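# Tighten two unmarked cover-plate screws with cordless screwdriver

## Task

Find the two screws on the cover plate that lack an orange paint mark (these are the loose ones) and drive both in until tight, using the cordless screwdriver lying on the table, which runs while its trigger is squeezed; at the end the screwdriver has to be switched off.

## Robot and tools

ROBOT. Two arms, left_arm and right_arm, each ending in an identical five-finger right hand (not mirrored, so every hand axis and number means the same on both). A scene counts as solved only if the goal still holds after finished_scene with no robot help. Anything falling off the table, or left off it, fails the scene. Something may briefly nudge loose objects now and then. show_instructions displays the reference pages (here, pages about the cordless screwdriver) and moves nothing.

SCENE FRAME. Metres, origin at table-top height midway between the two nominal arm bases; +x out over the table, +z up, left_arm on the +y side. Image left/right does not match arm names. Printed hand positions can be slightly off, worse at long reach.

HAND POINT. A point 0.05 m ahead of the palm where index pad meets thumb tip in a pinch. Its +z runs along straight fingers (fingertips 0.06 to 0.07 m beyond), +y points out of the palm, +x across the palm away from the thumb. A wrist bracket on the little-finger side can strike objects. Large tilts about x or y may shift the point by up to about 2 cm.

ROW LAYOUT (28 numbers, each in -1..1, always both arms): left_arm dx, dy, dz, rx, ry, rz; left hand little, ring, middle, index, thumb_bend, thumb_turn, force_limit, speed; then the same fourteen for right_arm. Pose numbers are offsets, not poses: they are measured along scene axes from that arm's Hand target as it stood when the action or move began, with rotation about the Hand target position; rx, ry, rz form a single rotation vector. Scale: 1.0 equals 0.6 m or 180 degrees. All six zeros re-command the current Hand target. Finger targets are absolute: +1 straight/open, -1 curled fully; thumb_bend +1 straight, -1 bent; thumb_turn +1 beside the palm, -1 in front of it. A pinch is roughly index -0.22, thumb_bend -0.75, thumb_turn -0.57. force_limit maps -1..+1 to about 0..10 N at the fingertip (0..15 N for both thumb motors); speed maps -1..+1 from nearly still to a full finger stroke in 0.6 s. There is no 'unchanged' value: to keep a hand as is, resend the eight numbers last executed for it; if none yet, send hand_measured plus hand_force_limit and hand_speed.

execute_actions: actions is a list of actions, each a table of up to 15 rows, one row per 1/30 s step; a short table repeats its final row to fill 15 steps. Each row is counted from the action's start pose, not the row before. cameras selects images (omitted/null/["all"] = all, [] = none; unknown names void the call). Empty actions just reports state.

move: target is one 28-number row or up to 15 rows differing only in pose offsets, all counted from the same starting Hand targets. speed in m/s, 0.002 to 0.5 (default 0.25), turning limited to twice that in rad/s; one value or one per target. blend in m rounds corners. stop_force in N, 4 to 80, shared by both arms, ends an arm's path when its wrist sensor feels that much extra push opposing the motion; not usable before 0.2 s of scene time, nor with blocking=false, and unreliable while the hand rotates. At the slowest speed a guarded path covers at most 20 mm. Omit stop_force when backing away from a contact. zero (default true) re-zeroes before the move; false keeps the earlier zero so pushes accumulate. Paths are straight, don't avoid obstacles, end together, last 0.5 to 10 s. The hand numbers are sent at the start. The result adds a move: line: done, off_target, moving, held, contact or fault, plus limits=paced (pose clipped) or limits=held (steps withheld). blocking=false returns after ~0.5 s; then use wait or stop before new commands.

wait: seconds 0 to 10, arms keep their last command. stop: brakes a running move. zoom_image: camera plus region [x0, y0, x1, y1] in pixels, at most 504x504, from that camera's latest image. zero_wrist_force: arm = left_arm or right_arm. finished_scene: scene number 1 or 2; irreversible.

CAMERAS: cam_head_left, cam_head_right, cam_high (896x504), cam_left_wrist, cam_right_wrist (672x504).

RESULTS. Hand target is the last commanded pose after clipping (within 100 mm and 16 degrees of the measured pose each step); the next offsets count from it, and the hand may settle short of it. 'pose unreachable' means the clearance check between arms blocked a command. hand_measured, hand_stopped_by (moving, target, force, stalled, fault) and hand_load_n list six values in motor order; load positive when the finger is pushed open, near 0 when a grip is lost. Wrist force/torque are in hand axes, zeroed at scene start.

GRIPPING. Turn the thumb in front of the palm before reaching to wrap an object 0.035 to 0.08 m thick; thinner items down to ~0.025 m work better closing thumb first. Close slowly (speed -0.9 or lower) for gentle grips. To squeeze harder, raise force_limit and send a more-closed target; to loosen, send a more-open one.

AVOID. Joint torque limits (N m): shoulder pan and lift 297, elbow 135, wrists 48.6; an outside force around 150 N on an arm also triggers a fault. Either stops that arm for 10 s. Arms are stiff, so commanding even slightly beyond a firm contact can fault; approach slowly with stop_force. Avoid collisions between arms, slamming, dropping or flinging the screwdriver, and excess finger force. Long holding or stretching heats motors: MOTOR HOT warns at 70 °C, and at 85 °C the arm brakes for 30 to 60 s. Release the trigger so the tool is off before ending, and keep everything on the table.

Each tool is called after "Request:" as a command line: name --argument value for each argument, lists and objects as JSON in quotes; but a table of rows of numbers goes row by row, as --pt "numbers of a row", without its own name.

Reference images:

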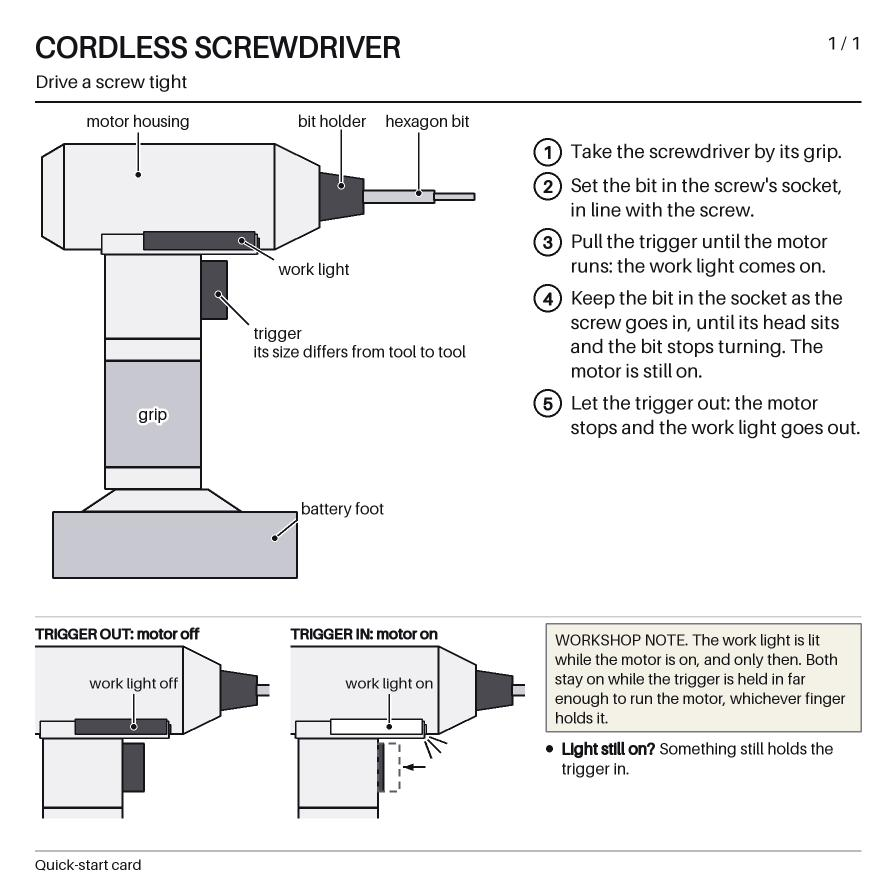

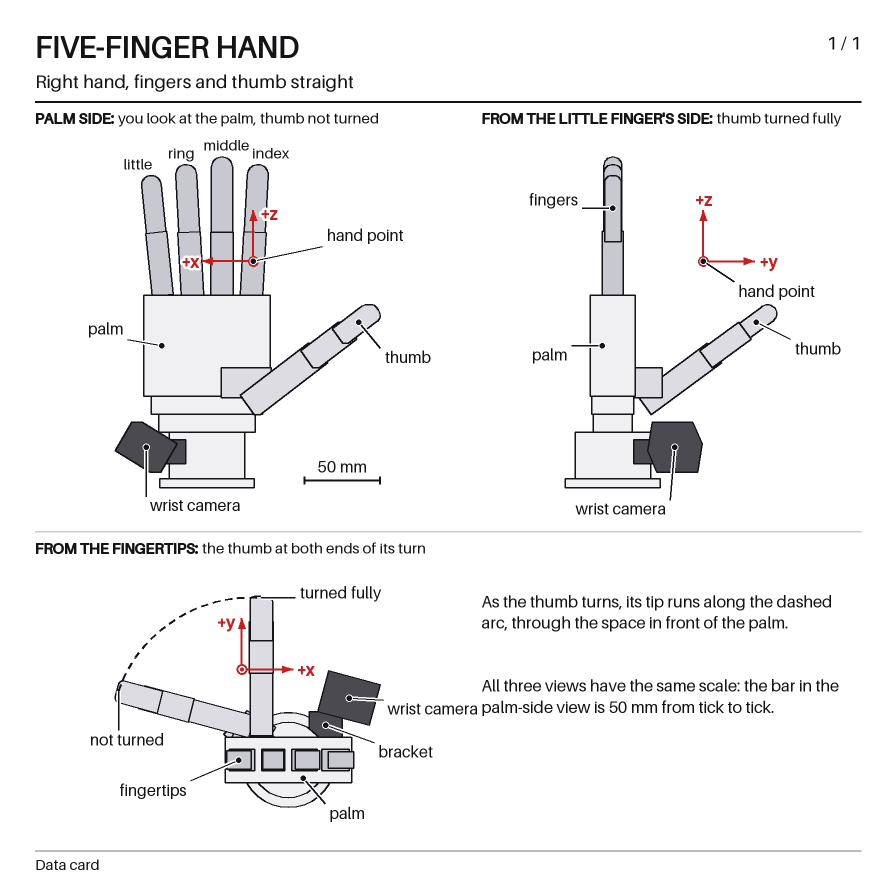

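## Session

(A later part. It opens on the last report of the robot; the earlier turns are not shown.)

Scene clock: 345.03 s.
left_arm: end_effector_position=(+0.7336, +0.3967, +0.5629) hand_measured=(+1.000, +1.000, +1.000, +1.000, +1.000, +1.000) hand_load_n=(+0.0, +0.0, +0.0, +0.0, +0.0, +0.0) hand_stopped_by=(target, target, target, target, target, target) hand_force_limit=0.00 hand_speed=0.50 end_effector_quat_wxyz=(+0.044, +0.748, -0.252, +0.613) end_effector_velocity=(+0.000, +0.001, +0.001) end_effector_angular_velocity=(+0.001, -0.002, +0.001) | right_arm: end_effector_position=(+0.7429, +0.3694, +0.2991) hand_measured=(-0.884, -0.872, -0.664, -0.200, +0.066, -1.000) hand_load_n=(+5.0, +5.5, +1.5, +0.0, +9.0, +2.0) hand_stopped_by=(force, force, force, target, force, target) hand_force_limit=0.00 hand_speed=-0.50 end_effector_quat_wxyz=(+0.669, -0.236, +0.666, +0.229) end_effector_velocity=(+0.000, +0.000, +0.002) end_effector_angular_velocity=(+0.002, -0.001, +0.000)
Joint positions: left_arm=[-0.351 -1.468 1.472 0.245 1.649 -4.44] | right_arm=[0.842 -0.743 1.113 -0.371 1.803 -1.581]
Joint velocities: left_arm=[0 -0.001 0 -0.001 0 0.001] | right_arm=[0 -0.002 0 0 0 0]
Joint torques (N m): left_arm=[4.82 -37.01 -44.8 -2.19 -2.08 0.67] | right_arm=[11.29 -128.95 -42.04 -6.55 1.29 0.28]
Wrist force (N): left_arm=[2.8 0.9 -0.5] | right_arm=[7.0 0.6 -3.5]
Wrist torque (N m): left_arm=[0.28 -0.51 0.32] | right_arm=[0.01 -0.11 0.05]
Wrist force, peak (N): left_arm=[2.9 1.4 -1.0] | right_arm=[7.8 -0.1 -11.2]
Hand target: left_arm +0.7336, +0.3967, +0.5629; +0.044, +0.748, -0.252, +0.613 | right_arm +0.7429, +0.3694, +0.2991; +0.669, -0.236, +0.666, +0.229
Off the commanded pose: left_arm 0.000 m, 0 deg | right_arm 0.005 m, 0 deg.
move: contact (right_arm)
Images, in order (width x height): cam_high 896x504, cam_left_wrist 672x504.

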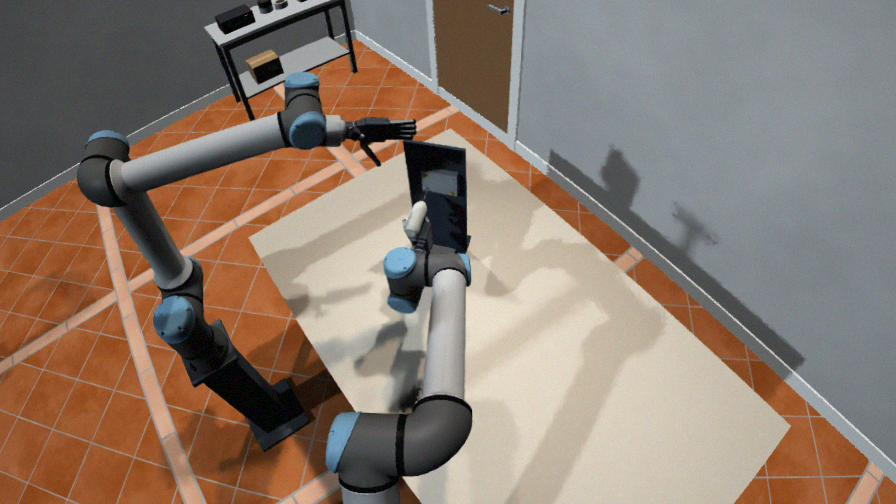

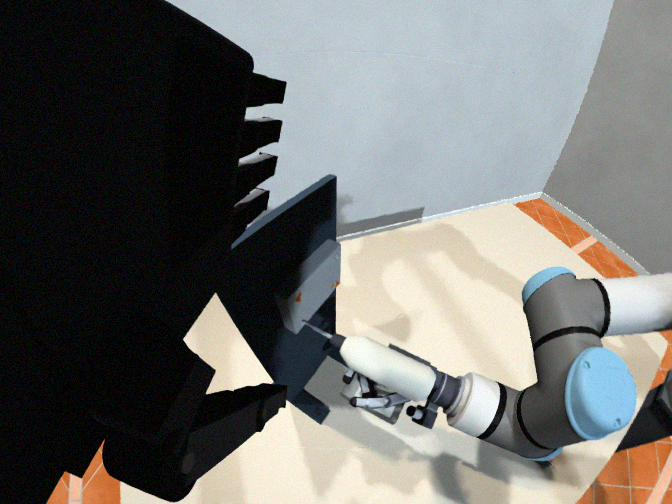

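Request:
move --pt "0 0 0 0 0 0 1 1 1 1 1 1 0 0.5 -0.0016 -0.0011 0 0 0 0 -0.98 -0.98 -1 -0.2 -0.98 -1 0.0 -0.5" --pt "0 0 0 0 0 0 1 1 1 1 1 1 0 0.5 -0.0016 -0.0011 0.0142 0 0 0 -0.98 -0.98 -1 -0.2 -0.98 -1 0.0 -0.5" --speed 0.01 --stop_force 4 --cameras '[]'

Request:
move --target '[0,0,0,0,0,0,1,1,1,1,1,1,0,0.5,-0.0115,0.0164,0,0,0,0,-0.98,-0.98,-1,-0.2,-0.98,-1,0.0,-0.5]' --speed 0.006 --stop_force 4 --cameras '["cam_left_wrist"]'

Request:
zoom_image --camera "cam_left_wrist" --region '[290, 307, 332, 343]'

Scene clock: 347.43 s.
left_arm: end_effector_position=(+0.7336, +0.3967, +0.5629) hand_measured=(+1.000, +1.000, +1.000, +1.000, +1.000, +1.000) hand_load_n=(+0.0, +0.0, +0.0, +0.0, +0.0, +0.0) hand_stopped_by=(target, target, target, target, target, target) hand_force_limit=0.00 hand_speed=0.50 end_effector_quat_wxyz=(+0.044, +0.748, -0.252, +0.613) end_effector_velocity=(+0.000, -0.001, +0.000) end_effector_angular_velocity=(+0.000, +0.000, -0.001) | right_arm: end_effector_position=(+0.7419, +0.3688, +0.3077) hand_measured=(-0.884, -0.872, -0.664, -0.200, +0.066, -1.000) hand_load_n=(+4.5, +5.5, +1.5, +0.0, +9.0, +2.0) hand_stopped_by=(force, force, force, target, force, target) hand_force_limit=0.00 hand_speed=-0.50 end_effector_quat_wxyz=(+0.669, -0.236, +0.666, +0.229) end_effector_velocity=(+0.000, +0.000, +0.001) end_effector_angular_velocity=(+0.001, -0.001, +0.000)
Joint positions: left_arm=[-0.351 -1.468 1.472 0.245 1.649 -4.44] | right_arm=[0.842 -0.75 1.11 -0.361 1.803 -1.581]
Joint velocities: left_arm=[-0.001 0 0 0 0 0] | right_arm=[0 -0.001 0 -0.001 0 0]
Joint torques (N m): left_arm=[6.86 -38.67 -45.15 -2.38 -1.91 1.16] | right_arm=[-1.35 -111.78 -41.55 -6.76 -1.07 -0.14]
Wrist force (N): left_arm=[2.7 1.0 -0.6] | right_arm=[7.3 -0.2 -1.6]
Wrist torque (N m): left_arm=[0.29 -0.49 0.32] | right_arm=[-0.11 -0.08 0.06]
Wrist force, peak (N): left_arm=[2.9 1.1 -0.5] | right_arm=[8.5 -2.8 -1.6]
Hand target: left_arm +0.7336, +0.3967, +0.5629; +0.044, +0.748, -0.252, +0.613 | right_arm +0.7419, +0.3688, +0.3076; +0.669, -0.236, +0.666, +0.229
Off the commanded pose: left_arm 0.000 m, 0 deg | right_arm 0.000 m, 0 deg.
move: done
No camera images: "cameras" was empty.

Scene clock: 348.90 s.
left_arm: end_effector_position=(+0.7336, +0.3967, +0.5629) hand_measured=(+1.000, +1.000, +1.000, +1.000, +1.000, +1.000) hand_load_n=(+0.0, +0.0, +0.0, +0.0, +0.0, +0.0) hand_stopped_by=(target, target, target, target, target, target) hand_force_limit=0.00 hand_speed=0.50 end_effector_quat_wxyz=(+0.044, +0.748, -0.252, +0.613) end_effector_velocity=(+0.000, +0.000, +0.000) end_effector_angular_velocity=(+0.000, +0.001, +0.000) | right_arm: end_effector_position=(+0.7410, +0.3701, +0.3077) hand_measured=(-0.884, -0.872, -0.664, -0.200, +0.066, -1.000) hand_load_n=(+5.0, +6.0, +1.5, +0.0, +9.0, +2.0) hand_stopped_by=(force, force, force, target, force, target) hand_force_limit=0.00 hand_speed=-0.50 end_effector_quat_wxyz=(+0.669, -0.236, +0.666, +0.229) end_effector_velocity=(+0.000, +0.000, +0.001) end_effector_angular_velocity=(+0.000, +0.000, +0.000)
Joint positions: left_arm=[-0.351 -1.468 1.472 0.245 1.649 -4.44] | right_arm=[0.844 -0.749 1.108 -0.36 1.805 -1.581]
Joint velocities: left_arm=[0 0 0 0.001 0 -0.001] | right_arm=[0 -0.001 0 0.001 0 0]
Joint torques (N m): left_arm=[8.4 -37.23 -44.1 -2.51 -1.84 1.52] | right_arm=[-11.23 -123.87 -38.86 -4.78 -2.05 -0.29]
Wrist force (N): left_arm=[2.2 1.2 -0.6] | right_arm=[3.2 -2.6 -1.2]
Wrist torque (N m): left_arm=[0.33 -0.42 0.30] | right_arm=[0.21 -0.32 0.03]
Wrist force, peak (N): left_arm=[2.7 1.1 -1.2] | right_arm=[7.7 -0.3 -1.4]
Hand target: left_arm +0.7336, +0.3967, +0.5629; +0.044, +0.748, -0.252, +0.613 | right_arm +0.7410, +0.3701, +0.3077; +0.669, -0.236, +0.666, +0.229
Off the commanded pose: left_arm 0.000 m, 0 deg | right_arm 0.010 m, 0 deg.
move: contact (right_arm)
Images, in order (width x height): cam_left_wrist 672x504.

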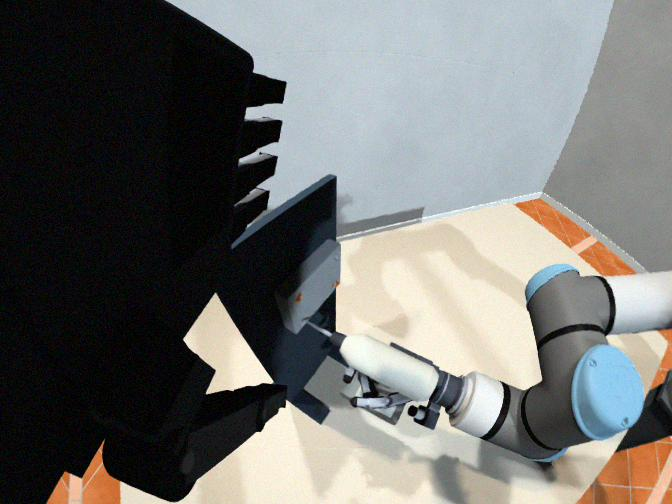

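Scaled by 12.000 from the camera's 672x504 image, which has a finer 960x720 frame.

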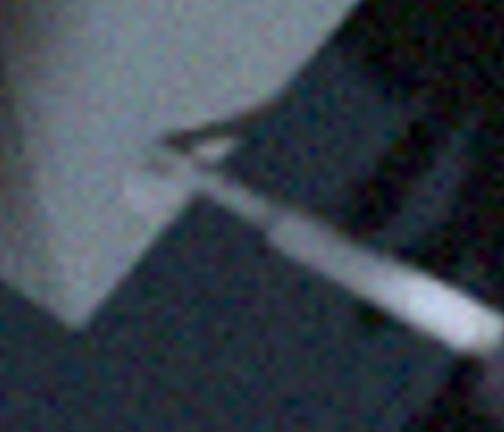

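Request:
move --pt "0 0 0 0 0 0 1 1 1 1 1 1 0 0.5 0.0029 -0.0041 0.001 0 0 0 -0.98 -0.98 -1 -0.2 -0.98 -1 0.0 -0.5" --pt "0 0 0 0 0 0 1 1 1 1 1 1 0 0.5 0.0033 -0.0047 -0.0062 0 0 0 -0.98 -0.98 -1 -0.2 -0.98 -1 0.0 -0.5" --speed 0.01 --cameras '[]'

Request:
move --target '[0,0,0,0,0,0,1,1,1,1,1,1,0,0.5,-0.0077,0.0109,0,0,0,0,-0.98,-0.98,-1,-0.2,-0.98,-1,0.0,-0.5]' --speed 0.006 --stop_force 4 --cameras '[]'

Scene clock: 350.07 s.
left_arm: end_effector_position=(+0.7336, +0.3967, +0.5629) hand_measured=(+1.000, +1.000, +1.000, +1.000, +1.000, +1.000) hand_load_n=(+0.0, +0.0, +0.0, +0.0, +0.0, +0.0) hand_stopped_by=(target, target, target, target, target, target) hand_force_limit=0.00 hand_speed=0.50 end_effector_quat_wxyz=(+0.044, +0.748, -0.252, +0.613) end_effector_velocity=(+0.000, -0.001, +0.000) end_effector_angular_velocity=(+0.001, +0.000, -0.001) | right_arm: end_effector_position=(+0.7430, +0.3673, +0.3039) hand_measured=(-0.884, -0.872, -0.664, -0.200, +0.066, -1.000) hand_load_n=(+4.5, +5.5, +1.5, +0.0, +9.0, +2.0) hand_stopped_by=(force, force, force, target, force, target) hand_force_limit=0.00 hand_speed=-0.50 end_effector_quat_wxyz=(+0.669, -0.236, +0.666, +0.229) end_effector_velocity=(+0.000, +0.000, +0.000) end_effector_angular_velocity=(+0.000, +0.000, +0.000)
Joint positions: left_arm=[-0.351 -1.468 1.472 0.245 1.649 -4.44] | right_arm=[0.84 -0.749 1.115 -0.368 1.802 -1.581]
Joint velocities: left_arm=[-0.001 0 0 0 0 0.001] | right_arm=[0 0 0 -0.001 0 0]
Joint torques (N m): left_arm=[6.13 -37.7 -44.13 -2.29 -1.37 1.3] | right_arm=[-13.12 -115.73 -45.42 -4.73 -1.32 0.63]
Wrist force (N): left_arm=[2.7 1.2 -0.4] | right_arm=[7.2 0.1 -1.5]
Wrist torque (N m): left_arm=[0.31 -0.49 0.32] | right_arm=[-0.07 -0.08 0.07]
Wrist force, peak (N): left_arm=[2.8 1.2 -0.5] | right_arm=[7.6 -0.1 -1.7]
Hand target: left_arm +0.7336, +0.3967, +0.5629; +0.044, +0.748, -0.252, +0.613 | right_arm +0.7430, +0.3673, +0.3039; +0.669, -0.236, +0.666, +0.229
Off the commanded pose: left_arm 0.000 m, 0 deg | right_arm 0.000 m, 0 deg.
move: done
No camera images: "cameras" was empty.

Scene clock: 351.70 s.
left_arm: end_effector_position=(+0.7336, +0.3967, +0.5629) hand_measured=(+1.000, +1.000, +1.000, +1.000, +1.000, +1.000) hand_load_n=(+0.0, +0.0, +0.0, +0.0, +0.0, +0.0) hand_stopped_by=(target, target, target, target, target, target) hand_force_limit=0.00 hand_speed=0.50 end_effector_quat_wxyz=(+0.044, +0.748, -0.252, +0.613) end_effector_velocity=(+0.000, +0.000, +0.000) end_effector_angular_velocity=(-0.001, +0.001, +0.001) | right_arm: end_effector_position=(+0.7417, +0.3692, +0.3039) hand_measured=(-0.884, -0.872, -0.664, -0.200, +0.066, -1.000) hand_load_n=(+4.0, +5.5, +2.0, +0.0, +9.0, +2.5) hand_stopped_by=(force, force, force, target, force, target) hand_force_limit=0.00 hand_speed=-0.50 end_effector_quat_wxyz=(+0.669, -0.236, +0.666, +0.229) end_effector_velocity=(+0.000, +0.000, +0.002) end_effector_angular_velocity=(+0.001, -0.001, +0.000)
Joint positions: left_arm=[-0.351 -1.468 1.472 0.245 1.649 -4.44] | right_arm=[0.843 -0.747 1.112 -0.366 1.804 -1.581]
Joint velocities: left_arm=[0 0 0 0.001 -0.001 -0.001] | right_arm=[0 -0.001 0 0 0 0]
Joint torques (N m): left_arm=[7.07 -38.8 -42.72 -2.51 -1.73 1.66] | right_arm=[-13.31 -130.24 -43.53 -6.83 -1.96 0.5]
Wrist force (N): left_arm=[2.7 1.1 -0.8] | right_arm=[8.5 -2.5 -1.7]
Wrist torque (N m): left_arm=[0.32 -0.48 0.32] | right_arm=[0.12 -0.02 0.18]
Wrist force, peak (N): left_arm=[3.0 1.0 -1.0] | right_arm=[8.7 -2.5 -1.6]
Hand target: left_arm +0.7336, +0.3967, +0.5629; +0.044, +0.748, -0.252, +0.613 | right_arm +0.7417, +0.3692, +0.3039; +0.669, -0.236, +0.666, +0.229
Off the commanded pose: left_arm 0.000 m, 0 deg | right_arm 0.006 m, 0 deg.
move: contact (right_arm)
No camera images: "cameras" was empty.

Request:
move --pt "0 0 0 0 0 0 1 1 1 1 1 1 0 0.5 0.0019 -0.0027 0 0 0 0 -0.98 -0.98 -1 -0.2 -0.98 -1 0.0 -0.5" --pt "0 0 0 0 0 0 1 1 1 1 1 1 0 0.5 0.0010 -0.0014 0.0128 0 0 0 -0.98 -0.98 -1 -0.2 -0.98 -1 0.0 -0.5" --pt "0 0 0 0 0 0 1 1 1 1 1 1 0 0.5 -0.0031 0.0044 0.0128 0 0 0 -0.98 -0.98 -1 -0.2 -0.98 -1 0.0 -0.5" --speed 0.01 --cameras '[]'

Request:
move --target '[0,0,0,0,0,0,1,1,1,1,1,1,0,0.5,0,0,-0.0092,0,0,0,-0.98,-0.98,-1,-0.2,-0.98,-1,0.0,-0.5]' --speed 0.006 --stop_force 4 --cameras '[]'

Request:
move --pt "0 0 0 0 0 0 1 1 1 1 1 1 0 0.5 0 0 0.0035 0 0 0 -0.98 -0.98 -1 -0.2 -0.98 -1 0.0 -0.5" --pt "0 0 0 0 0 0 1 1 1 1 1 1 0 0.5 -0.0067 0.0096 0.0035 0 0 0 -0.98 -0.98 -1 -0.2 -0.98 -1 0.0 -0.5" --pt "0 0 0 0 0 0 1 1 1 1 1 1 0 0.5 -0.0067 0.0096 -0.0062 0 0 0 -0.98 -0.98 -1 -0.2 -0.98 -1 0.0 -0.5" --speed 0.01 --cameras '[]'

Request:
move --target '[0,0,0,0,0,0,1,1,1,1,1,1,0,0.5,0.0058,-0.0082,0,0,0,0,-0.98,-0.98,-1,-0.2,-0.98,-1,0.0,-0.5]' --speed 0.006 --stop_force 4 --cameras '["cam_left_wrist"]'

Scene clock: 353.77 s.
left_arm: end_effector_position=(+0.7336, +0.3967, +0.5629) hand_measured=(+1.000, +1.000, +1.000, +1.000, +1.000, +1.000) hand_load_n=(+0.0, -0.5, -0.5, +0.0, +0.0, +0.0) hand_stopped_by=(target, target, target, target, target, target) hand_force_limit=0.00 hand_speed=0.50 end_effector_quat_wxyz=(+0.044, +0.748, -0.252, +0.613) end_effector_velocity=(+0.000, +0.000, -0.001) end_effector_angular_velocity=(+0.001, +0.001, +0.000) | right_arm: end_effector_position=(+0.7398, +0.3719, +0.3116) hand_measured=(-0.884, -0.872, -0.664, -0.200, +0.066, -1.000) hand_load_n=(+4.0, +5.0, +1.5, -0.5, +9.0, +2.0) hand_stopped_by=(force, force, force, target, force, target) hand_force_limit=0.00 hand_speed=-0.50 end_effector_quat_wxyz=(+0.669, -0.236, +0.666, +0.229) end_effector_velocity=(+0.000, +0.000, +0.000) end_effector_angular_velocity=(+0.000, +0.000, +0.000)
Joint positions: left_arm=[-0.351 -1.468 1.472 0.245 1.649 -4.44] | right_arm=[0.846 -0.75 1.102 -0.354 1.807 -1.581]
Joint velocities: left_arm=[0 0 0 0.001 0 0.001] | right_arm=[0 0 0 0 0 0]
Joint torques (N m): left_arm=[6.97 -37.41 -43.21 -1.92 -2.06 1.68] | right_arm=[1.56 -118.73 -45.2 -2.51 0.72 -0.21]
Wrist force (N): left_arm=[2.4 0.9 -0.8] | right_arm=[7.2 -0.3 -1.7]
Wrist torque (N m): left_arm=[0.29 -0.44 0.30] | right_arm=[-0.12 -0.08 0.05]
Wrist force, peak (N): left_arm=[3.1 1.0 -0.7] | right_arm=[8.4 -2.3 -1.7]
Hand target: left_arm +0.7336, +0.3967, +0.5629; +0.044, +0.748, -0.252, +0.613 | right_arm +0.7399, +0.3718, +0.3116; +0.669, -0.236, +0.666, +0.229
Off the commanded pose: left_arm 0.000 m, 0 deg | right_arm 0.000 m, 0 deg.
move: done
No camera images: "cameras" was empty.

Scene clock: 355.33 s.
left_arm: end_effector_position=(+0.7336, +0.3967, +0.5629) hand_measured=(+1.000, +1.000, +1.000, +1.000, +1.000, +1.000) hand_load_n=(+0.0, +0.0, +0.0, +0.0, +0.0, +0.0) hand_stopped_by=(target, target, target, target, target, target) hand_force_limit=0.00 hand_speed=0.50 end_effector_quat_wxyz=(+0.044, +0.748, -0.252, +0.613) end_effector_velocity=(+0.000, +0.001, +0.000) end_effector_angular_velocity=(+0.001, -0.001, +0.000) | right_arm: end_effector_position=(+0.7398, +0.3718, +0.3092) hand_measured=(-0.884, -0.872, -0.664, -0.200, +0.066, -1.000) hand_load_n=(+6.0, +6.0, +1.5, +0.0, +9.0, +1.5) hand_stopped_by=(force, force, force, target, force, target) hand_force_limit=0.00 hand_speed=-0.50 end_effector_quat_wxyz=(+0.669, -0.236, +0.666, +0.229) end_effector_velocity=(+0.000, +0.000, +0.001) end_effector_angular_velocity=(+0.001, -0.001, +0.000)
Joint positions: left_arm=[-0.351 -1.468 1.472 0.245 1.649 -4.44] | right_arm=[0.846 -0.748 1.104 -0.357 1.807 -1.581]
Joint velocities: left_arm=[0 -0.001 0 0 0 0.001] | right_arm=[0 -0.001 0 0 0 0]
Joint torques (N m): left_arm=[6.95 -38.02 -42.35 -2.09 -1.84 1.35] | right_arm=[0.6 -124.63 -48 -1.13 0.31 -1.03]
Wrist force (N): left_arm=[2.7 0.9 -0.9] | right_arm=[3.7 -1.3 -1.2]
Wrist torque (N m): left_arm=[0.30 -0.48 0.32] | right_arm=[0.02 -0.37 0.00]
Wrist force, peak (N): left_arm=[2.8 1.2 -0.8] | right_arm=[7.2 0.2 -1.8]
Hand target: left_arm +0.7336, +0.3967, +0.5629; +0.044, +0.748, -0.252, +0.613 | right_arm +0.7398, +0.3718, +0.3092; +0.669, -0.236, +0.666, +0.229
Off the commanded pose: left_arm 0.000 m, 0 deg | right_arm 0.003 m, 0 deg.
move: contact (right_arm)
No camera images: "cameras" was empty.

Scene clock: 357.07 s.
left_arm: end_effector_position=(+0.7336, +0.3967, +0.5629) hand_measured=(+1.000, +1.000, +1.000, +1.000, +1.000, +1.000) hand_load_n=(+0.0, +0.0, +0.0, +0.0, +0.0, +0.0) hand_stopped_by=(target, target, target, target, target, target) hand_force_limit=0.00 hand_speed=0.50 end_effector_quat_wxyz=(+0.044, +0.748, -0.252, +0.613) end_effector_velocity=(+0.000, -0.001, +0.000) end_effector_angular_velocity=(+0.000, +0.000, -0.001) | right_arm: end_effector_position=(+0.7357, +0.3776, +0.3054) hand_measured=(-0.884, -0.872, -0.664, -0.200, +0.066, -1.000) hand_load_n=(+5.0, +6.0, +1.5, +0.0, +9.0, +1.5) hand_stopped_by=(force, force, force, target, force, target) hand_force_limit=0.00 hand_speed=-0.50 end_effector_quat_wxyz=(+0.669, -0.236, +0.666, +0.229) end_effector_velocity=(+0.000, +0.000, +0.000) end_effector_angular_velocity=(-0.001, +0.000, +0.000)
Joint positions: left_arm=[-0.351 -1.468 1.472 0.245 1.649 -4.44] | right_arm=[0.853 -0.74 1.096 -0.357 1.814 -1.581]
Joint velocities: left_arm=[-0.001 0 0 0 0 0] | right_arm=[0 -0.001 0 0.001 0 0]
Joint torques (N m): left_arm=[5.18 -39.36 -42.37 -1.46 -1.76 2.43] | right_arm=[-14.43 -120.05 -44.97 -4.82 -0.55 -1.9]
Wrist force (N): left_arm=[2.4 1.3 -0.4] | right_arm=[7.3 -0.2 -1.7]
Wrist torque (N m): left_arm=[0.33 -0.45 0.31] | right_arm=[-0.11 -0.10 0.06]
Wrist force, peak (N): left_arm=[2.8 1.2 -1.0] | right_arm=[7.7 -0.4 -1.7]
Hand target: left_arm +0.7336, +0.3967, +0.5629; +0.044, +0.748, -0.252, +0.613 | right_arm +0.7358, +0.3776, +0.3055; +0.669, -0.236, +0.666, +0.229
Off the commanded pose: left_arm 0.000 m, 0 deg | right_arm 0.000 m, 0 deg.
move: done
No camera images: "cameras" was empty.

Scene clock: 358.80 s.
left_arm: end_effector_position=(+0.7336, +0.3967, +0.5629) hand_measured=(+1.000, +1.000, +1.000, +1.000, +1.000, +1.000) hand_load_n=(+0.0, +0.0, +0.0, +0.0, +0.0, +0.0) hand_stopped_by=(target, target, target, target, target, target) hand_force_limit=0.00 hand_speed=0.50 end_effector_quat_wxyz=(+0.044, +0.748, -0.252, +0.613) end_effector_velocity=(+0.000, +0.000, +0.001) end_effector_angular_velocity=(+0.001, -0.002, +0.000) | right_arm: end_effector_position=(+0.7375, +0.3752, +0.3055) hand_measured=(-0.884, -0.872, -0.664, -0.200, +0.066, -1.000) hand_load_n=(+5.5, +7.0, +2.0, +0.0, +8.5, +2.0) hand_stopped_by=(force, force, force, target, force, target) hand_force_limit=0.00 hand_speed=-0.50 end_effector_quat_wxyz=(+0.669, -0.236, +0.666, +0.229) end_effector_velocity=(+0.000, +0.000, -0.002) end_effector_angular_velocity=(-0.002, +0.001, +0.000)
Joint positions: left_arm=[-0.351 -1.468 1.472 0.245 1.649 -4.44] | right_arm=[0.85 -0.742 1.1 -0.359 1.811 -1.581]
Joint velocities: left_arm=[0 -0.001 0 0 0 0.002] | right_arm=[0 0.002 0 0.001 0 0]
Joint torques (N m): left_arm=[7.74 -36.35 -41.93 -2.23 -1.69 2.18] | right_arm=[11.9 -109.33 -50.12 -1.37 2.8 -1.19]
Wrist force (N): left_arm=[2.6 0.8 -0.7] | right_arm=[6.1 2.6 -1.0]
Wrist torque (N m): left_arm=[0.27 -0.46 0.31] | right_arm=[-0.34 -0.09 -0.07]
Wrist force, peak (N): left_arm=[2.9 1.1 -0.9] | right_arm=[7.0 4.4 -2.2]
Hand target: left_arm +0.7336, +0.3967, +0.5629; +0.044, +0.748, -0.252, +0.613 | right_arm +0.7375, +0.3752, +0.3055; +0.669, -0.236, +0.666, +0.229
Off the commanded pose: left_arm 0.000 m, 0 deg | right_arm 0.003 m, 0 deg.
move: contact (right_arm)
Images, in order (width x height): cam_left_wrist 672x504.

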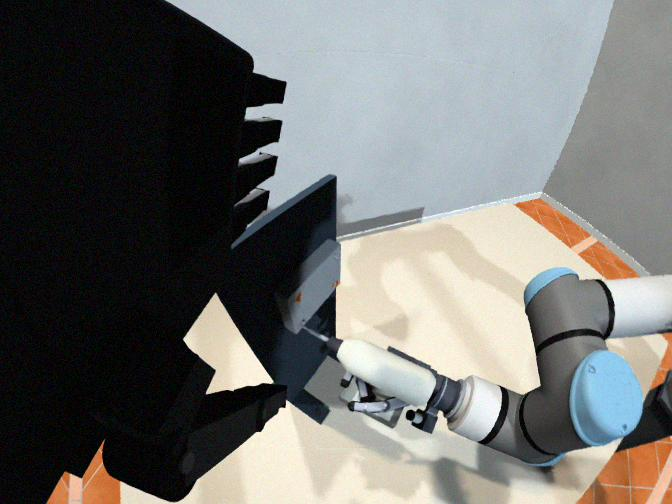

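Request:
move --pt "0 0 0 0 0 0 1 1 1 1 1 1 0 0.5 -0.0010 0.0014 0 0 0 0 -0.98 -0.98 -1 -0.2 -0.98 -1 0.0 -0.5" --pt "0 0 0 0 0 0 1 1 1 1 1 1 0 0.5 -0.0105 -0.0053 0 0 0 0 -0.98 -0.98 -1 -0.2 -0.98 -1 0.0 -0.5" --pt "0 0 0 0 0 0 1 1 1 1 1 1 0 0.5 -0.0059 -0.0119 -0.0003 0 0 0 -0.98 -0.98 -1 -0.2 -0.98 -1 0.0 -0.5" --speed 0.02 --cameras '[]'

Request:
move --target '[0,0,0,0,0,0,1,1,1,1,1,1,0,0.5,0.0164,0.0115,0,0,0,0,-0.98,-0.98,-1,-0.2,-0.98,-1,0.0,-0.5]' --speed 0.005 --stop_force 4 --cameras '["cam_left_wrist"]'

Request:
zoom_image --camera "cam_left_wrist" --region '[290, 307, 332, 343]'

Scene clock: 360.07 s.
left_arm: end_effector_position=(+0.7336, +0.3967, +0.5629) hand_measured=(+1.000, +1.000, +1.000, +1.000, +1.000, +1.000) hand_load_n=(+0.0, +0.0, +0.0, +0.0, +0.0, +0.0) hand_stopped_by=(target, target, target, target, target, target) hand_force_limit=0.00 hand_speed=0.50 end_effector_quat_wxyz=(+0.044, +0.748, -0.252, +0.613) end_effector_velocity=(+0.000, -0.001, -0.001) end_effector_angular_velocity=(-0.001, +0.001, -0.001) | right_arm: end_effector_position=(+0.7340, +0.3680, +0.3053) hand_measured=(-0.884, -0.872, -0.664, -0.200, +0.066, -1.000) hand_load_n=(+5.0, +6.5, +2.0, +0.0, +8.5, +2.0) hand_stopped_by=(force, force, force, target, force, target) hand_force_limit=0.00 hand_speed=-0.50 end_effector_quat_wxyz=(+0.669, -0.236, +0.666, +0.229) end_effector_velocity=(+0.000, +0.000, +0.002) end_effector_angular_velocity=(+0.002, -0.002, -0.001)
Joint positions: left_arm=[-0.351 -1.468 1.472 0.245 1.649 -4.44] | right_arm=[0.848 -0.756 1.126 -0.371 1.809 -1.581]
Joint velocities: left_arm=[-0.001 0.001 0 -0.001 0 -0.001] | right_arm=[0 -0.001 -0.001 -0.001 0.001 0]
Joint torques (N m): left_arm=[5.64 -37.75 -41.22 -1.84 -2.15 2.17] | right_arm=[11.81 -111.55 -53.76 -4.13 1.28 -1.34]
Wrist force (N): left_arm=[2.6 1.1 -0.5] | right_arm=[7.0 0.0 -1.4]
Wrist torque (N m): left_arm=[0.30 -0.48 0.32] | right_arm=[-0.10 -0.04 0.05]
Wrist force, peak (N): left_arm=[2.9 1.0 -1.0] | right_arm=[7.4 0.5 -1.4]
Hand target: left_arm +0.7336, +0.3967, +0.5629; +0.044, +0.748, -0.252, +0.613 | right_arm +0.7339, +0.3681, +0.3053; +0.669, -0.236, +0.666, +0.229
Off the commanded pose: left_arm 0.000 m, 0 deg | right_arm 0.000 m, 0 deg.
move: done
No camera images: "cameras" was empty.

Scene clock: 361.90 s.
left_arm: end_effector_position=(+0.7336, +0.3967, +0.5629) hand_measured=(+1.000, +1.000, +1.000, +1.000, +1.000, +1.000) hand_load_n=(+0.0, +0.0, +0.0, +0.0, +0.0, +0.0) hand_stopped_by=(target, target, target, target, target, target) hand_force_limit=0.00 hand_speed=0.50 end_effector_quat_wxyz=(+0.044, +0.748, -0.252, +0.613) end_effector_velocity=(+0.000, +0.000, +0.000) end_effector_angular_velocity=(+0.001, -0.001, +0.000) | right_arm: end_effector_position=(+0.7372, +0.3703, +0.3053) hand_measured=(-0.884, -0.872, -0.664, -0.200, +0.066, -1.000) hand_load_n=(+5.0, +6.0, +1.5, +0.5, +8.5, +2.0) hand_stopped_by=(force, force, force, target, force, target) hand_force_limit=0.00 hand_speed=-0.50 end_effector_quat_wxyz=(+0.669, -0.236, +0.666, +0.229) end_effector_velocity=(+0.000, +0.000, -0.002) end_effector_angular_velocity=(-0.001, +0.001, +0.000)
Joint positions: left_arm=[-0.351 -1.468 1.472 0.245 1.649 -4.44] | right_arm=[0.847 -0.75 1.115 -0.366 1.808 -1.581]
Joint velocities: left_arm=[0 0 0 0 0 0.001] | right_arm=[0 0.001 0 0 0 0]
Joint torques (N m): left_arm=[8.1 -36.83 -42.89 -1.45 -2.21 2.44] | right_arm=[1.08 -128.48 -42.14 -6.51 1.65 -0.56]
Wrist force (N): left_arm=[2.2 1.2 -0.6] | right_arm=[7.4 0.6 -3.4]
Wrist torque (N m): left_arm=[0.32 -0.41 0.30] | right_arm=[-0.02 -0.09 0.06]
Wrist force, peak (N): left_arm=[3.1 1.1 -0.7] | right_arm=[8.5 1.3 -9.6]
Hand target: left_arm +0.7336, +0.3967, +0.5629; +0.044, +0.748, -0.252, +0.613 | right_arm +0.7372, +0.3704, +0.3053; +0.669, -0.236, +0.666, +0.229
Off the commanded pose: left_arm 0.000 m, 0 deg | right_arm 0.008 m, 0 deg.
move: contact (right_arm)
Images, in order (width x height): cam_left_wrist 672x504.

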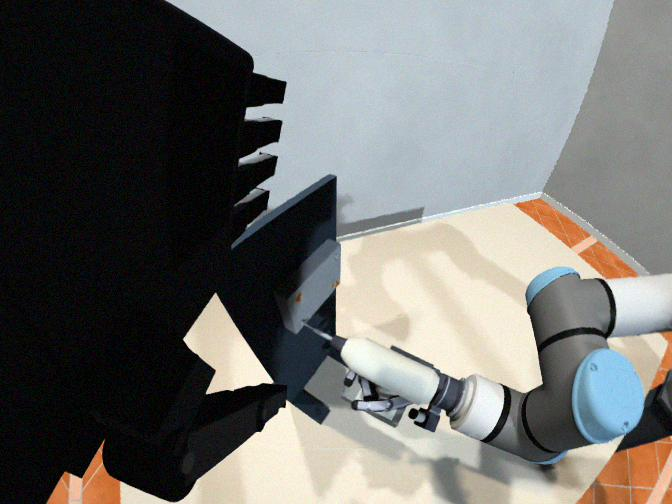

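Scaled by 12.000 from the camera's 672x504 image, which has a finer 960x720 frame.

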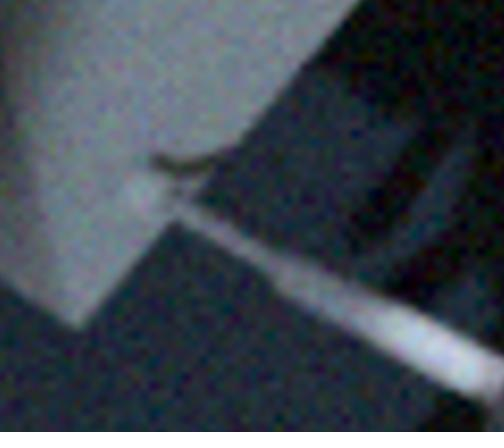

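Request:
move --target '[0,0,0,0,0,0,1,1,1,1,1,1,0,0.5,0,0,0,0,0,0,-0.98,-0.98,-1,-0.95,-0.98,-1,0.0,-0.8]' --cameras '[]'

Request:
move --target '[0,0,0,0,0,0,1,1,1,1,1,1,0,0.5,0.0082,0.0057,0,0,0,0,-0.98,-0.98,-1,-0.95,-0.98,-1,0.0,-0.8]' --speed 0.004 --stop_force 8 --cameras '["cam_left_wrist"]'

Request:
zoom_image --camera "cam_left_wrist" --region '[290, 307, 332, 343]'

Scene clock: 364.03 s.
left_arm: end_effector_position=(+0.7336, +0.3967, +0.5629) hand_measured=(+1.000, +1.000, +1.000, +1.000, +1.000, +1.000) hand_load_n=(+0.0, +0.0, -0.5, +0.0, +0.0, +0.0) hand_stopped_by=(target, target, target, target, target, target) hand_force_limit=0.00 hand_speed=0.50 end_effector_quat_wxyz=(+0.044, +0.748, -0.252, +0.613) end_effector_velocity=(+0.000, -0.001, +0.000) end_effector_angular_velocity=(+0.000, +0.001, -0.001) | right_arm: end_effector_position=(+0.7372, +0.3704, +0.3053) hand_measured=(-0.884, -0.872, -0.664, -0.752, +0.066, -1.000) hand_load_n=(+4.5, +5.5, +1.0, +5.0, +9.0, +2.0) hand_stopped_by=(force, force, force, force, force, target) hand_force_limit=0.00 hand_speed=-0.80 end_effector_quat_wxyz=(+0.669, -0.236, +0.666, +0.229) end_effector_velocity=(+0.000, +0.000, +0.001) end_effector_angular_velocity=(+0.001, -0.001, +0.000)
Joint positions: left_arm=[-0.351 -1.468 1.472 0.245 1.649 -4.44] | right_arm=[0.847 -0.75 1.115 -0.366 1.808 -1.581]
Joint velocities: left_arm=[-0.001 0.001 0 0 0 -0.001] | right_arm=[0 0 0 -0.001 0 0]
Joint torques (N m): left_arm=[6.98 -37.39 -40.73 -1.8 -1.76 2.07] | right_arm=[13.08 -127.19 -46.35 -4.86 1.73 -0.57]
Wrist force (N): left_arm=[2.6 1.1 -0.7] | right_arm=[7.2 0.0 -1.5]
Wrist torque (N m): left_arm=[0.31 -0.48 0.32] | right_arm=[-0.09 -0.09 0.06]
Wrist force, peak (N): left_arm=[3.1 0.7 -0.4] | right_arm=[7.6 0.2 -3.3]
Hand target: left_arm +0.7336, +0.3967, +0.5629; +0.044, +0.748, -0.252, +0.613 | right_arm +0.7372, +0.3704, +0.3053; +0.669, -0.236, +0.666, +0.229
Off the commanded pose: left_arm 0.000 m, 0 deg | right_arm 0.000 m, 0 deg.
move: done
No camera images: "cameras" was empty.

Scene clock: 364.90 s.
left_arm: end_effector_position=(+0.7336, +0.3967, +0.5629) hand_measured=(+1.000, +1.000, +1.000, +1.000, +1.000, +1.000) hand_load_n=(+0.0, +0.0, +0.0, +0.0, +0.0, +0.0) hand_stopped_by=(target, target, target, target, target, target) hand_force_limit=0.00 hand_speed=0.50 end_effector_quat_wxyz=(+0.044, +0.748, -0.252, +0.613) end_effector_velocity=(+0.000, +0.001, +0.000) end_effector_angular_velocity=(+0.001, -0.001, +0.001) | right_arm: end_effector_position=(+0.7374, +0.3707, +0.3054) hand_measured=(-0.884, -0.872, -0.664, -0.752, +0.066, -1.000) hand_load_n=(+4.5, +5.0, +1.0, +5.0, +10.0, +1.0) hand_stopped_by=(force, force, force, force, force, target) hand_force_limit=0.00 hand_speed=-0.80 end_effector_quat_wxyz=(+0.669, -0.236, +0.666, +0.229) end_effector_velocity=(+0.000, +0.000, -0.001) end_effector_angular_velocity=(+0.000, +0.000, +0.000)
Joint positions: left_arm=[-0.351 -1.468 1.472 0.245 1.649 -4.44] | right_arm=[0.847 -0.749 1.113 -0.366 1.808 -1.581]
Joint velocities: left_arm=[0 0 0 -0.001 -0.001 0.002] | right_arm=[0 0.001 0 -0.001 0 0]
Joint torques (N m): left_arm=[7.97 -34.9 -40.95 -1.6 -1.91 2.19] | right_arm=[2.03 -128.06 -41.42 -6.46 1.45 -0.53]
Wrist force (N): left_arm=[2.4 0.7 -0.7] | right_arm=[6.5 0.4 -5.6]
Wrist torque (N m): left_arm=[0.25 -0.44 0.29] | right_arm=[0.08 -0.19 0.04]
Wrist force, peak (N): left_arm=[2.9 1.1 -0.7] | right_arm=[6.0 0.2 -12.2]
Hand target: left_arm +0.7336, +0.3967, +0.5629; +0.044, +0.748, -0.252, +0.613 | right_arm +0.7374, +0.3707, +0.3054; +0.669, -0.236, +0.666, +0.229
Off the commanded pose: left_arm 0.000 m, 0 deg | right_arm 0.006 m, 0 deg.
move: contact (right_arm)
Images, in order (width x height): cam_left_wrist 672x504.

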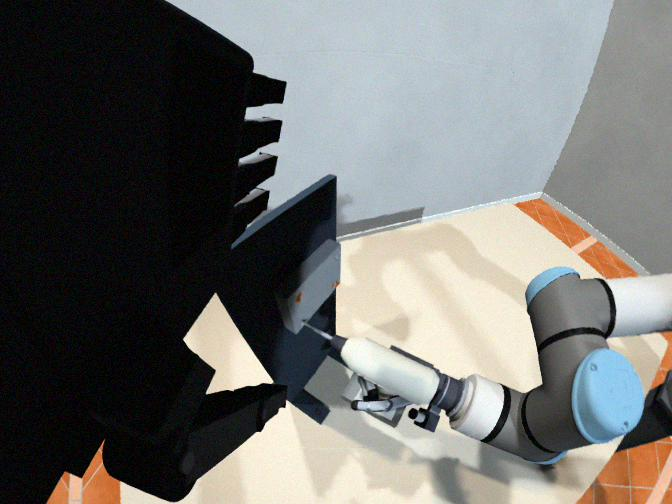

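Scaled by 12.000 from the camera's 672x504 image, which has a finer 960x720 frame.

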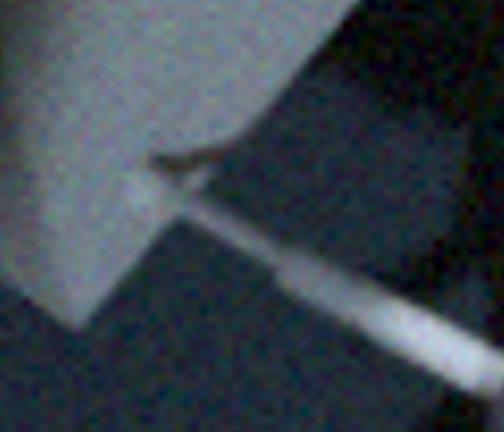

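Request:
move --target '[0,0,0,0,0,0,1,1,1,1,1,1,0,0.5,0.0082,0.0057,0,0,0,0,-0.98,-0.98,-1,-0.95,-0.98,-1,0.0,-0.8]' --speed 0.004 --stop_force 10 --cameras '[]'

Request:
wait --seconds 1 --cameras '[]'

Scene clock: 365.93 s.
left_arm: end_effector_position=(+0.7336, +0.3967, +0.5629) hand_measured=(+1.000, +1.000, +1.000, +1.000, +1.000, +1.000) hand_load_n=(+0.0, +0.0, -0.5, +0.0, +0.0, +0.0) hand_stopped_by=(target, target, target, target, target, target) hand_force_limit=0.00 hand_speed=0.50 end_effector_quat_wxyz=(+0.044, +0.748, -0.252, +0.613) end_effector_velocity=(+0.000, +0.000, +0.000) end_effector_angular_velocity=(-0.001, +0.001, +0.000) | right_arm: end_effector_position=(+0.7376, +0.3709, +0.3055) hand_measured=(-0.884, -0.872, -0.664, -0.752, +0.066, -1.000) hand_load_n=(+5.5, +4.5, +0.5, +4.5, +10.5, +0.5) hand_stopped_by=(force, force, force, force, force, target) hand_force_limit=0.00 hand_speed=-0.80 end_effector_quat_wxyz=(+0.669, -0.236, +0.666, +0.229) end_effector_velocity=(+0.000, +0.000, +0.002) end_effector_angular_velocity=(+0.001, -0.001, +0.000)
Joint positions: left_arm=[-0.351 -1.468 1.472 0.245 1.649 -4.44] | right_arm=[0.847 -0.749 1.112 -0.365 1.808 -1.581]
Joint velocities: left_arm=[0 0 0 0 0 -0.001] | right_arm=[0 -0.001 0 0 0 0]
Joint torques (N m): left_arm=[8.92 -35.56 -41.71 -1.83 -1.73 2.65] | right_arm=[-1.23 -126.6 -42.03 -6.73 1.25 -0.5]
Wrist force (N): left_arm=[2.6 1.0 -1.2] | right_arm=[6.4 0.0 -8.2]
Wrist torque (N m): left_arm=[0.32 -0.45 0.31] | right_arm=[0.08 -0.36 0.03]
Wrist force, peak (N): left_arm=[2.9 0.7 -0.8] | right_arm=[6.1 0.3 -15.8]
Hand target: left_arm +0.7336, +0.3967, +0.5629; +0.044, +0.748, -0.252, +0.613 | right_arm +0.7376, +0.3709, +0.3055; +0.670, -0.236, +0.666, +0.229
Off the commanded pose: left_arm 0.000 m, 0 deg | right_arm 0.006 m, 0 deg.
move: contact (right_arm)
No camera images: "cameras" was empty.

Scene clock: 366.93 s.
left_arm: end_effector_position=(+0.7336, +0.3967, +0.5629) hand_measured=(+1.000, +1.000, +1.000, +1.000, +1.000, +1.000) hand_load_n=(+0.0, +0.0, +0.0, +0.0, +0.0, +0.0) hand_stopped_by=(target, target, target, target, target, target) hand_force_limit=0.00 hand_speed=0.50 end_effector_quat_wxyz=(+0.044, +0.748, -0.252, +0.613) end_effector_velocity=(+0.000, +0.000, +0.000) end_effector_angular_velocity=(+0.000, +0.001, +0.001) | right_arm: end_effector_position=(+0.7376, +0.3709, +0.3055) hand_measured=(-0.884, -0.872, -0.664, -0.752, +0.066, -1.000) hand_load_n=(+5.0, +5.0, +0.5, +4.5, +10.0, +0.5) hand_stopped_by=(force, force, force, force, force, target) hand_force_limit=0.00 hand_speed=-0.80 end_effector_quat_wxyz=(+0.670, -0.236, +0.666, +0.229) end_effector_velocity=(+0.000, +0.000, -0.001) end_effector_angular_velocity=(-0.001, +0.001, +0.000)
Joint positions: left_arm=[-0.351 -1.468 1.472 0.245 1.649 -4.44] | right_arm=[0.847 -0.749 1.112 -0.365 1.808 -1.581]
Joint velocities: left_arm=[0 0 0 0 0 -0.001] | right_arm=[0 0.001 0 0.001 0 0]
Joint torques (N m): left_arm=[5.34 -36.8 -41.8 -1.45 -1.67 2.35] | right_arm=[8.75 -125 -43.93 -5.82 1.3 -0.61]
Wrist force (N): left_arm=[2.7 1.1 -0.6] | right_arm=[6.2 0.1 -8.1]
Wrist torque (N m): left_arm=[0.30 -0.49 0.32] | right_arm=[0.11 -0.34 0.03]
Wrist force, peak (N): left_arm=[2.9 1.3 -0.7] | right_arm=[6.8 0.2 -8.6]
Hand target: left_arm +0.7336, +0.3967, +0.5629; +0.044, +0.748, -0.252, +0.613 | right_arm +0.7376, +0.3709, +0.3055; +0.670, -0.236, +0.666, +0.229
Off the commanded pose: left_arm 0.000 m, 0 deg | right_arm 0.006 m, 0 deg.
wait: 1.00 s; at rest by 0.17 s
No camera images: "cameras" was empty.

Request:
move --pt "0 0 0 0 0 0 1 1 1 1 1 1 0 0.5 -0.0011 -0.0008 0 0 0 0 -0.98 -0.98 -1 -0.95 -0.98 -1 0.0 -0.8" --pt "0 0 0 0 0 0 1 1 1 1 1 1 0 0.5 -0.0013 -0.0005 -0.0023 0 0 0 -0.98 -0.98 -1 -0.95 -0.98 -1 0.0 -0.8" --speed 0.005 --cameras '[]'

Request:
move --target '[0,0,0,0,0,0,1,1,1,1,1,1,0,0.5,0.0082,0.0057,0,0,0,0,-0.98,-0.98,-1,-0.95,-0.98,-1,0.0,-0.8]' --speed 0.004 --stop_force 10 --cameras '[]'

Request:
wait --seconds 0.5 --cameras '[]'

Scene clock: 367.90 s.
left_arm: end_effector_position=(+0.7336, +0.3967, +0.5629) hand_measured=(+1.000, +1.000, +1.000, +1.000, +1.000, +1.000) hand_load_n=(+0.0, +0.0, +0.0, +0.0, +0.0, +0.0) hand_stopped_by=(target, target, target, target, target, target) hand_force_limit=0.00 hand_speed=0.50 end_effector_quat_wxyz=(+0.044, +0.748, -0.252, +0.613) end_effector_velocity=(+0.000, -0.001, +0.000) end_effector_angular_velocity=(+0.000, -0.001, +0.000) | right_arm: end_effector_position=(+0.7368, +0.3706, +0.3042) hand_measured=(-0.884, -0.872, -0.664, -0.752, +0.066, -1.000) hand_load_n=(+4.5, +5.0, +1.0, +5.0, +10.0, +1.5) hand_stopped_by=(force, force, force, force, force, target) hand_force_limit=0.00 hand_speed=-0.80 end_effector_quat_wxyz=(+0.670, -0.236, +0.666, +0.229) end_effector_velocity=(+0.000, +0.000, +0.002) end_effector_angular_velocity=(+0.001, -0.001, +0.000)
Joint positions: left_arm=[-0.351 -1.468 1.472 0.245 1.649 -4.44] | right_arm=[0.847 -0.749 1.115 -0.368 1.809 -1.581]
Joint velocities: left_arm=[-0.001 0 0 -0.001 -0.001 0] | right_arm=[0 -0.002 0 0 0 0]
Joint torques (N m): left_arm=[8.96 -37.58 -41.14 -1.7 -1.88 2.51] | right_arm=[14.42 -112.07 -41.84 -5.76 2.1 -0.5]
Wrist force (N): left_arm=[2.9 1.0 -0.8] | right_arm=[7.3 0.3 -1.6]
Wrist torque (N m): left_arm=[0.30 -0.51 0.33] | right_arm=[-0.04 -0.11 0.08]
Wrist force, peak (N): left_arm=[2.9 1.0 -0.8] | right_arm=[6.8 0.3 -8.3]
Hand target: left_arm +0.7336, +0.3967, +0.5629; +0.044, +0.748, -0.252, +0.613 | right_arm +0.7368, +0.3706, +0.3041; +0.670, -0.236, +0.666, +0.229
Off the commanded pose: left_arm 0.000 m, 0 deg | right_arm 0.000 m, 0 deg.
move: done
No camera images: "cameras" was empty.

Scene clock: 369.77 s.
left_arm: end_effector_position=(+0.7336, +0.3967, +0.5629) hand_measured=(+1.000, +1.000, +1.000, +1.000, +1.000, +1.000) hand_load_n=(+0.0, +0.0, +0.0, +0.0, +0.0, +0.0) hand_stopped_by=(target, target, target, target, target, target) hand_force_limit=0.00 hand_speed=0.50 end_effector_quat_wxyz=(+0.044, +0.748, -0.252, +0.613) end_effector_velocity=(+0.000, +0.000, +0.000) end_effector_angular_velocity=(-0.002, +0.001, +0.001) | right_arm: end_effector_position=(+0.7376, +0.3714, +0.3041) hand_measured=(-0.884, -0.872, -0.664, -0.752, +0.066, -1.000) hand_load_n=(+4.5, +5.0, +0.5, +5.0, +10.0, +1.0) hand_stopped_by=(force, force, force, force, force, target) hand_force_limit=0.00 hand_speed=-0.80 end_effector_quat_wxyz=(+0.669, -0.236, +0.666, +0.229) end_effector_velocity=(+0.000, +0.000, -0.001) end_effector_angular_velocity=(+0.000, +0.000, +0.000)
Joint positions: left_arm=[-0.351 -1.468 1.472 0.245 1.649 -4.44] | right_arm=[0.847 -0.747 1.112 -0.366 1.808 -1.581]
Joint velocities: left_arm=[0 0 0 0 0 -0.002] | right_arm=[0 0.001 0 0 0 0]
Joint torques (N m): left_arm=[5.31 -39.2 -40.82 -1.52 -1.78 2.41] | right_arm=[3.34 -121.25 -52.22 -5.18 2.21 -0.57]
Wrist force (N): left_arm=[2.4 0.7 -0.6] | right_arm=[7.0 0.1 -9.1]
Wrist torque (N m): left_arm=[0.25 -0.44 0.28] | right_arm=[0.07 -0.24 0.01]
Wrist force, peak (N): left_arm=[3.0 0.9 -0.9] | right_arm=[9.3 1.2 -18.6]
Hand target: left_arm +0.7336, +0.3967, +0.5629; +0.044, +0.748, -0.252, +0.613 | right_arm +0.7377, +0.3714, +0.3041; +0.669, -0.236, +0.666, +0.229
Off the commanded pose: left_arm 0.000 m, 0 deg | right_arm 0.005 m, 0 deg.
move: contact (right_arm)
No camera images: "cameras" was empty.

Scene clock: 370.27 s.
left_arm: end_effector_position=(+0.7336, +0.3967, +0.5629) hand_measured=(+1.000, +1.000, +1.000, +1.000, +1.000, +1.000) hand_load_n=(+0.0, +0.0, +0.0, +0.0, +0.0, +0.0) hand_stopped_by=(target, target, target, target, target, target) hand_force_limit=0.00 hand_speed=0.50 end_effector_quat_wxyz=(+0.044, +0.748, -0.252, +0.613) end_effector_velocity=(+0.000, +0.001, +0.000) end_effector_angular_velocity=(+0.002, +0.000, +0.000) | right_arm: end_effector_position=(+0.7376, +0.3714, +0.3041) hand_measured=(-0.884, -0.872, -0.664, -0.752, +0.066, -1.000) hand_load_n=(+4.5, +5.0, +0.5, +5.0, +10.0, +1.5) hand_stopped_by=(force, force, force, force, force, target) hand_force_limit=0.00 hand_speed=-0.80 end_effector_quat_wxyz=(+0.669, -0.236, +0.666, +0.229) end_effector_velocity=(+0.000, +0.000, -0.001) end_effector_angular_velocity=(-0.001, +0.000, +0.000)
Joint positions: left_arm=[-0.351 -1.468 1.472 0.245 1.649 -4.44] | right_arm=[0.847 -0.747 1.112 -0.366 1.808 -1.581]
Joint velocities: left_arm=[0.001 0 0 0 0 0.002] | right_arm=[0 0.001 0 0 0 0]
Joint torques (N m): left_arm=[6.52 -38.14 -39.86 -1.96 -1.61 2.49] | right_arm=[-5.45 -117.73 -49.16 -5.21 1.86 -0.72]
Wrist force (N): left_arm=[2.6 1.1 -0.8] | right_arm=[7.3 -0.4 -10.0]
Wrist torque (N m): left_arm=[0.32 -0.46 0.31] | right_arm=[0.00 -0.17 -0.01]
Wrist force, peak (N): left_arm=[2.6 1.1 -0.7] | right_arm=[8.7 0.0 -13.8]
Hand target: left_arm +0.7336, +0.3967, +0.5629; +0.044, +0.748, -0.252, +0.613 | right_arm +0.7377, +0.3714, +0.3041; +0.669, -0.236, +0.666, +0.229
Off the commanded pose: left_arm 0.000 m, 0 deg | right_arm 0.005 m, 0 deg.
wait: 0.50 s; at rest by 0.17 s
No camera images: "cameras" was empty.

Request:
move --target '[0,0,0,0,0,0,1,1,1,1,1,1,0,0.5,0.0082,0.0057,0,0,0,0,-0.98,-0.98,-1,-0.95,-0.98,-1,0.0,-0.8]' --speed 0.004 --stop_force 10 --cameras '[]'

Request:
wait --seconds 0.7 --cameras '[]'

Scene clock: 371.37 s.
left_arm: end_effector_position=(+0.7336, +0.3967, +0.5629) hand_measured=(+1.000, +1.000, +1.000, +1.000, +1.000, +1.000) hand_load_n=(+0.0, +0.0, +0.0, +0.0, +0.0, +0.0) hand_stopped_by=(target, target, target, target, target, target) hand_force_limit=0.00 hand_speed=0.50 end_effector_quat_wxyz=(+0.044, +0.748, -0.252, +0.613) end_effector_velocity=(+0.000, +0.000, +0.000) end_effector_angular_velocity=(+0.000, +0.000, -0.001) | right_arm: end_effector_position=(+0.7382, +0.3718, +0.3041) hand_measured=(-0.884, -0.872, -0.664, -0.752, +0.066, -1.000) hand_load_n=(+4.0, +4.5, +1.0, +4.5, +10.5, +1.0) hand_stopped_by=(force, force, force, force, force, target) hand_force_limit=0.00 hand_speed=-0.80 end_effector_quat_wxyz=(+0.669, -0.236, +0.666, +0.229) end_effector_velocity=(+0.000, +0.000, -0.002) end_effector_angular_velocity=(-0.001, +0.001, +0.000)
Joint positions: left_arm=[-0.351 -1.468 1.472 0.245 1.649 -4.44] | right_arm=[0.847 -0.746 1.11 -0.365 1.808 -1.581]
Joint velocities: left_arm=[0 0 0 0 0.001 0] | right_arm=[0 0.002 0 -0.001 0 0]
Joint torques (N m): left_arm=[8.32 -37.62 -39.97 -1.26 -1.84 2.28] | right_arm=[11.17 -128.8 -42.13 -6.9 1.4 -0.52]
Wrist force (N): left_arm=[2.5 0.6 -0.7] | right_arm=[6.9 0.4 -5.7]
Wrist torque (N m): left_arm=[0.24 -0.45 0.29] | right_arm=[0.04 -0.17 -0.87]
Wrist force, peak (N): left_arm=[2.8 1.2 -1.0] | right_arm=[10.0 -0.2 -20.7]
Hand target: left_arm +0.7336, +0.3967, +0.5629; +0.044, +0.748, -0.252, +0.613 | right_arm +0.7381, +0.3718, +0.3041; +0.669, -0.236, +0.666, +0.229
Off the commanded pose: left_arm 0.000 m, 0 deg | right_arm 0.005 m, 0 deg.
move: contact (right_arm)
No camera images: "cameras" was empty.

Scene clock: 372.07 s.
left_arm: end_effector_position=(+0.7336, +0.3967, +0.5629) hand_measured=(+1.000, +1.000, +1.000, +1.000, +1.000, +1.000) hand_load_n=(+0.0, +0.0, +0.0, +0.0, +0.0, +0.0) hand_stopped_by=(target, target, target, target, target, target) hand_force_limit=0.00 hand_speed=0.50 end_effector_quat_wxyz=(+0.044, +0.748, -0.252, +0.613) end_effector_velocity=(+0.000, +0.000, +0.000) end_effector_angular_velocity=(+0.000, +0.001, +0.000) | right_arm: end_effector_position=(+0.7381, +0.3718, +0.3041) hand_measured=(-0.884, -0.872, -0.664, -0.752, +0.066, -1.000) hand_load_n=(+4.0, +4.5, +0.5, +4.5, +10.5, +1.0) hand_stopped_by=(force, force, force, force, force, target) hand_force_limit=0.00 hand_speed=-0.80 end_effector_quat_wxyz=(+0.669, -0.236, +0.666, +0.229) end_effector_velocity=(+0.000, +0.000, -0.001) end_effector_angular_velocity=(+0.000, +0.000, +0.000)
Joint positions: left_arm=[-0.351 -1.468 1.472 0.245 1.649 -4.44] | right_arm=[0.847 -0.746 1.11 -0.365 1.808 -1.581]
Joint velocities: left_arm=[0 0 0 0 0 0] | right_arm=[0 0.001 0 -0.001 0 0]
Joint torques (N m): left_arm=[8.04 -38.42 -40.34 -1.48 -1.42 2.15] | right_arm=[13.75 -127.77 -44.47 -6.35 1.29 -0.83]
Wrist force (N): left_arm=[2.6 0.7 -1.0] | right_arm=[7.0 -1.1 -8.1]
Wrist torque (N m): left_arm=[0.27 -0.46 0.30] | right_arm=[0.13 -0.26 -0.77]
Wrist force, peak (N): left_arm=[2.9 0.9 -0.6] | right_arm=[7.2 -0.9 -8.6]
Hand target: left_arm +0.7336, +0.3967, +0.5629; +0.044, +0.748, -0.252, +0.613 | right_arm +0.7381, +0.3718, +0.3041; +0.669, -0.236, +0.666, +0.229
Off the commanded pose: left_arm 0.000 m, 0 deg | right_arm 0.005 m, 0 deg.
wait: 0.70 s; at rest by 0.17 s
No camera images: "cameras" was empty.


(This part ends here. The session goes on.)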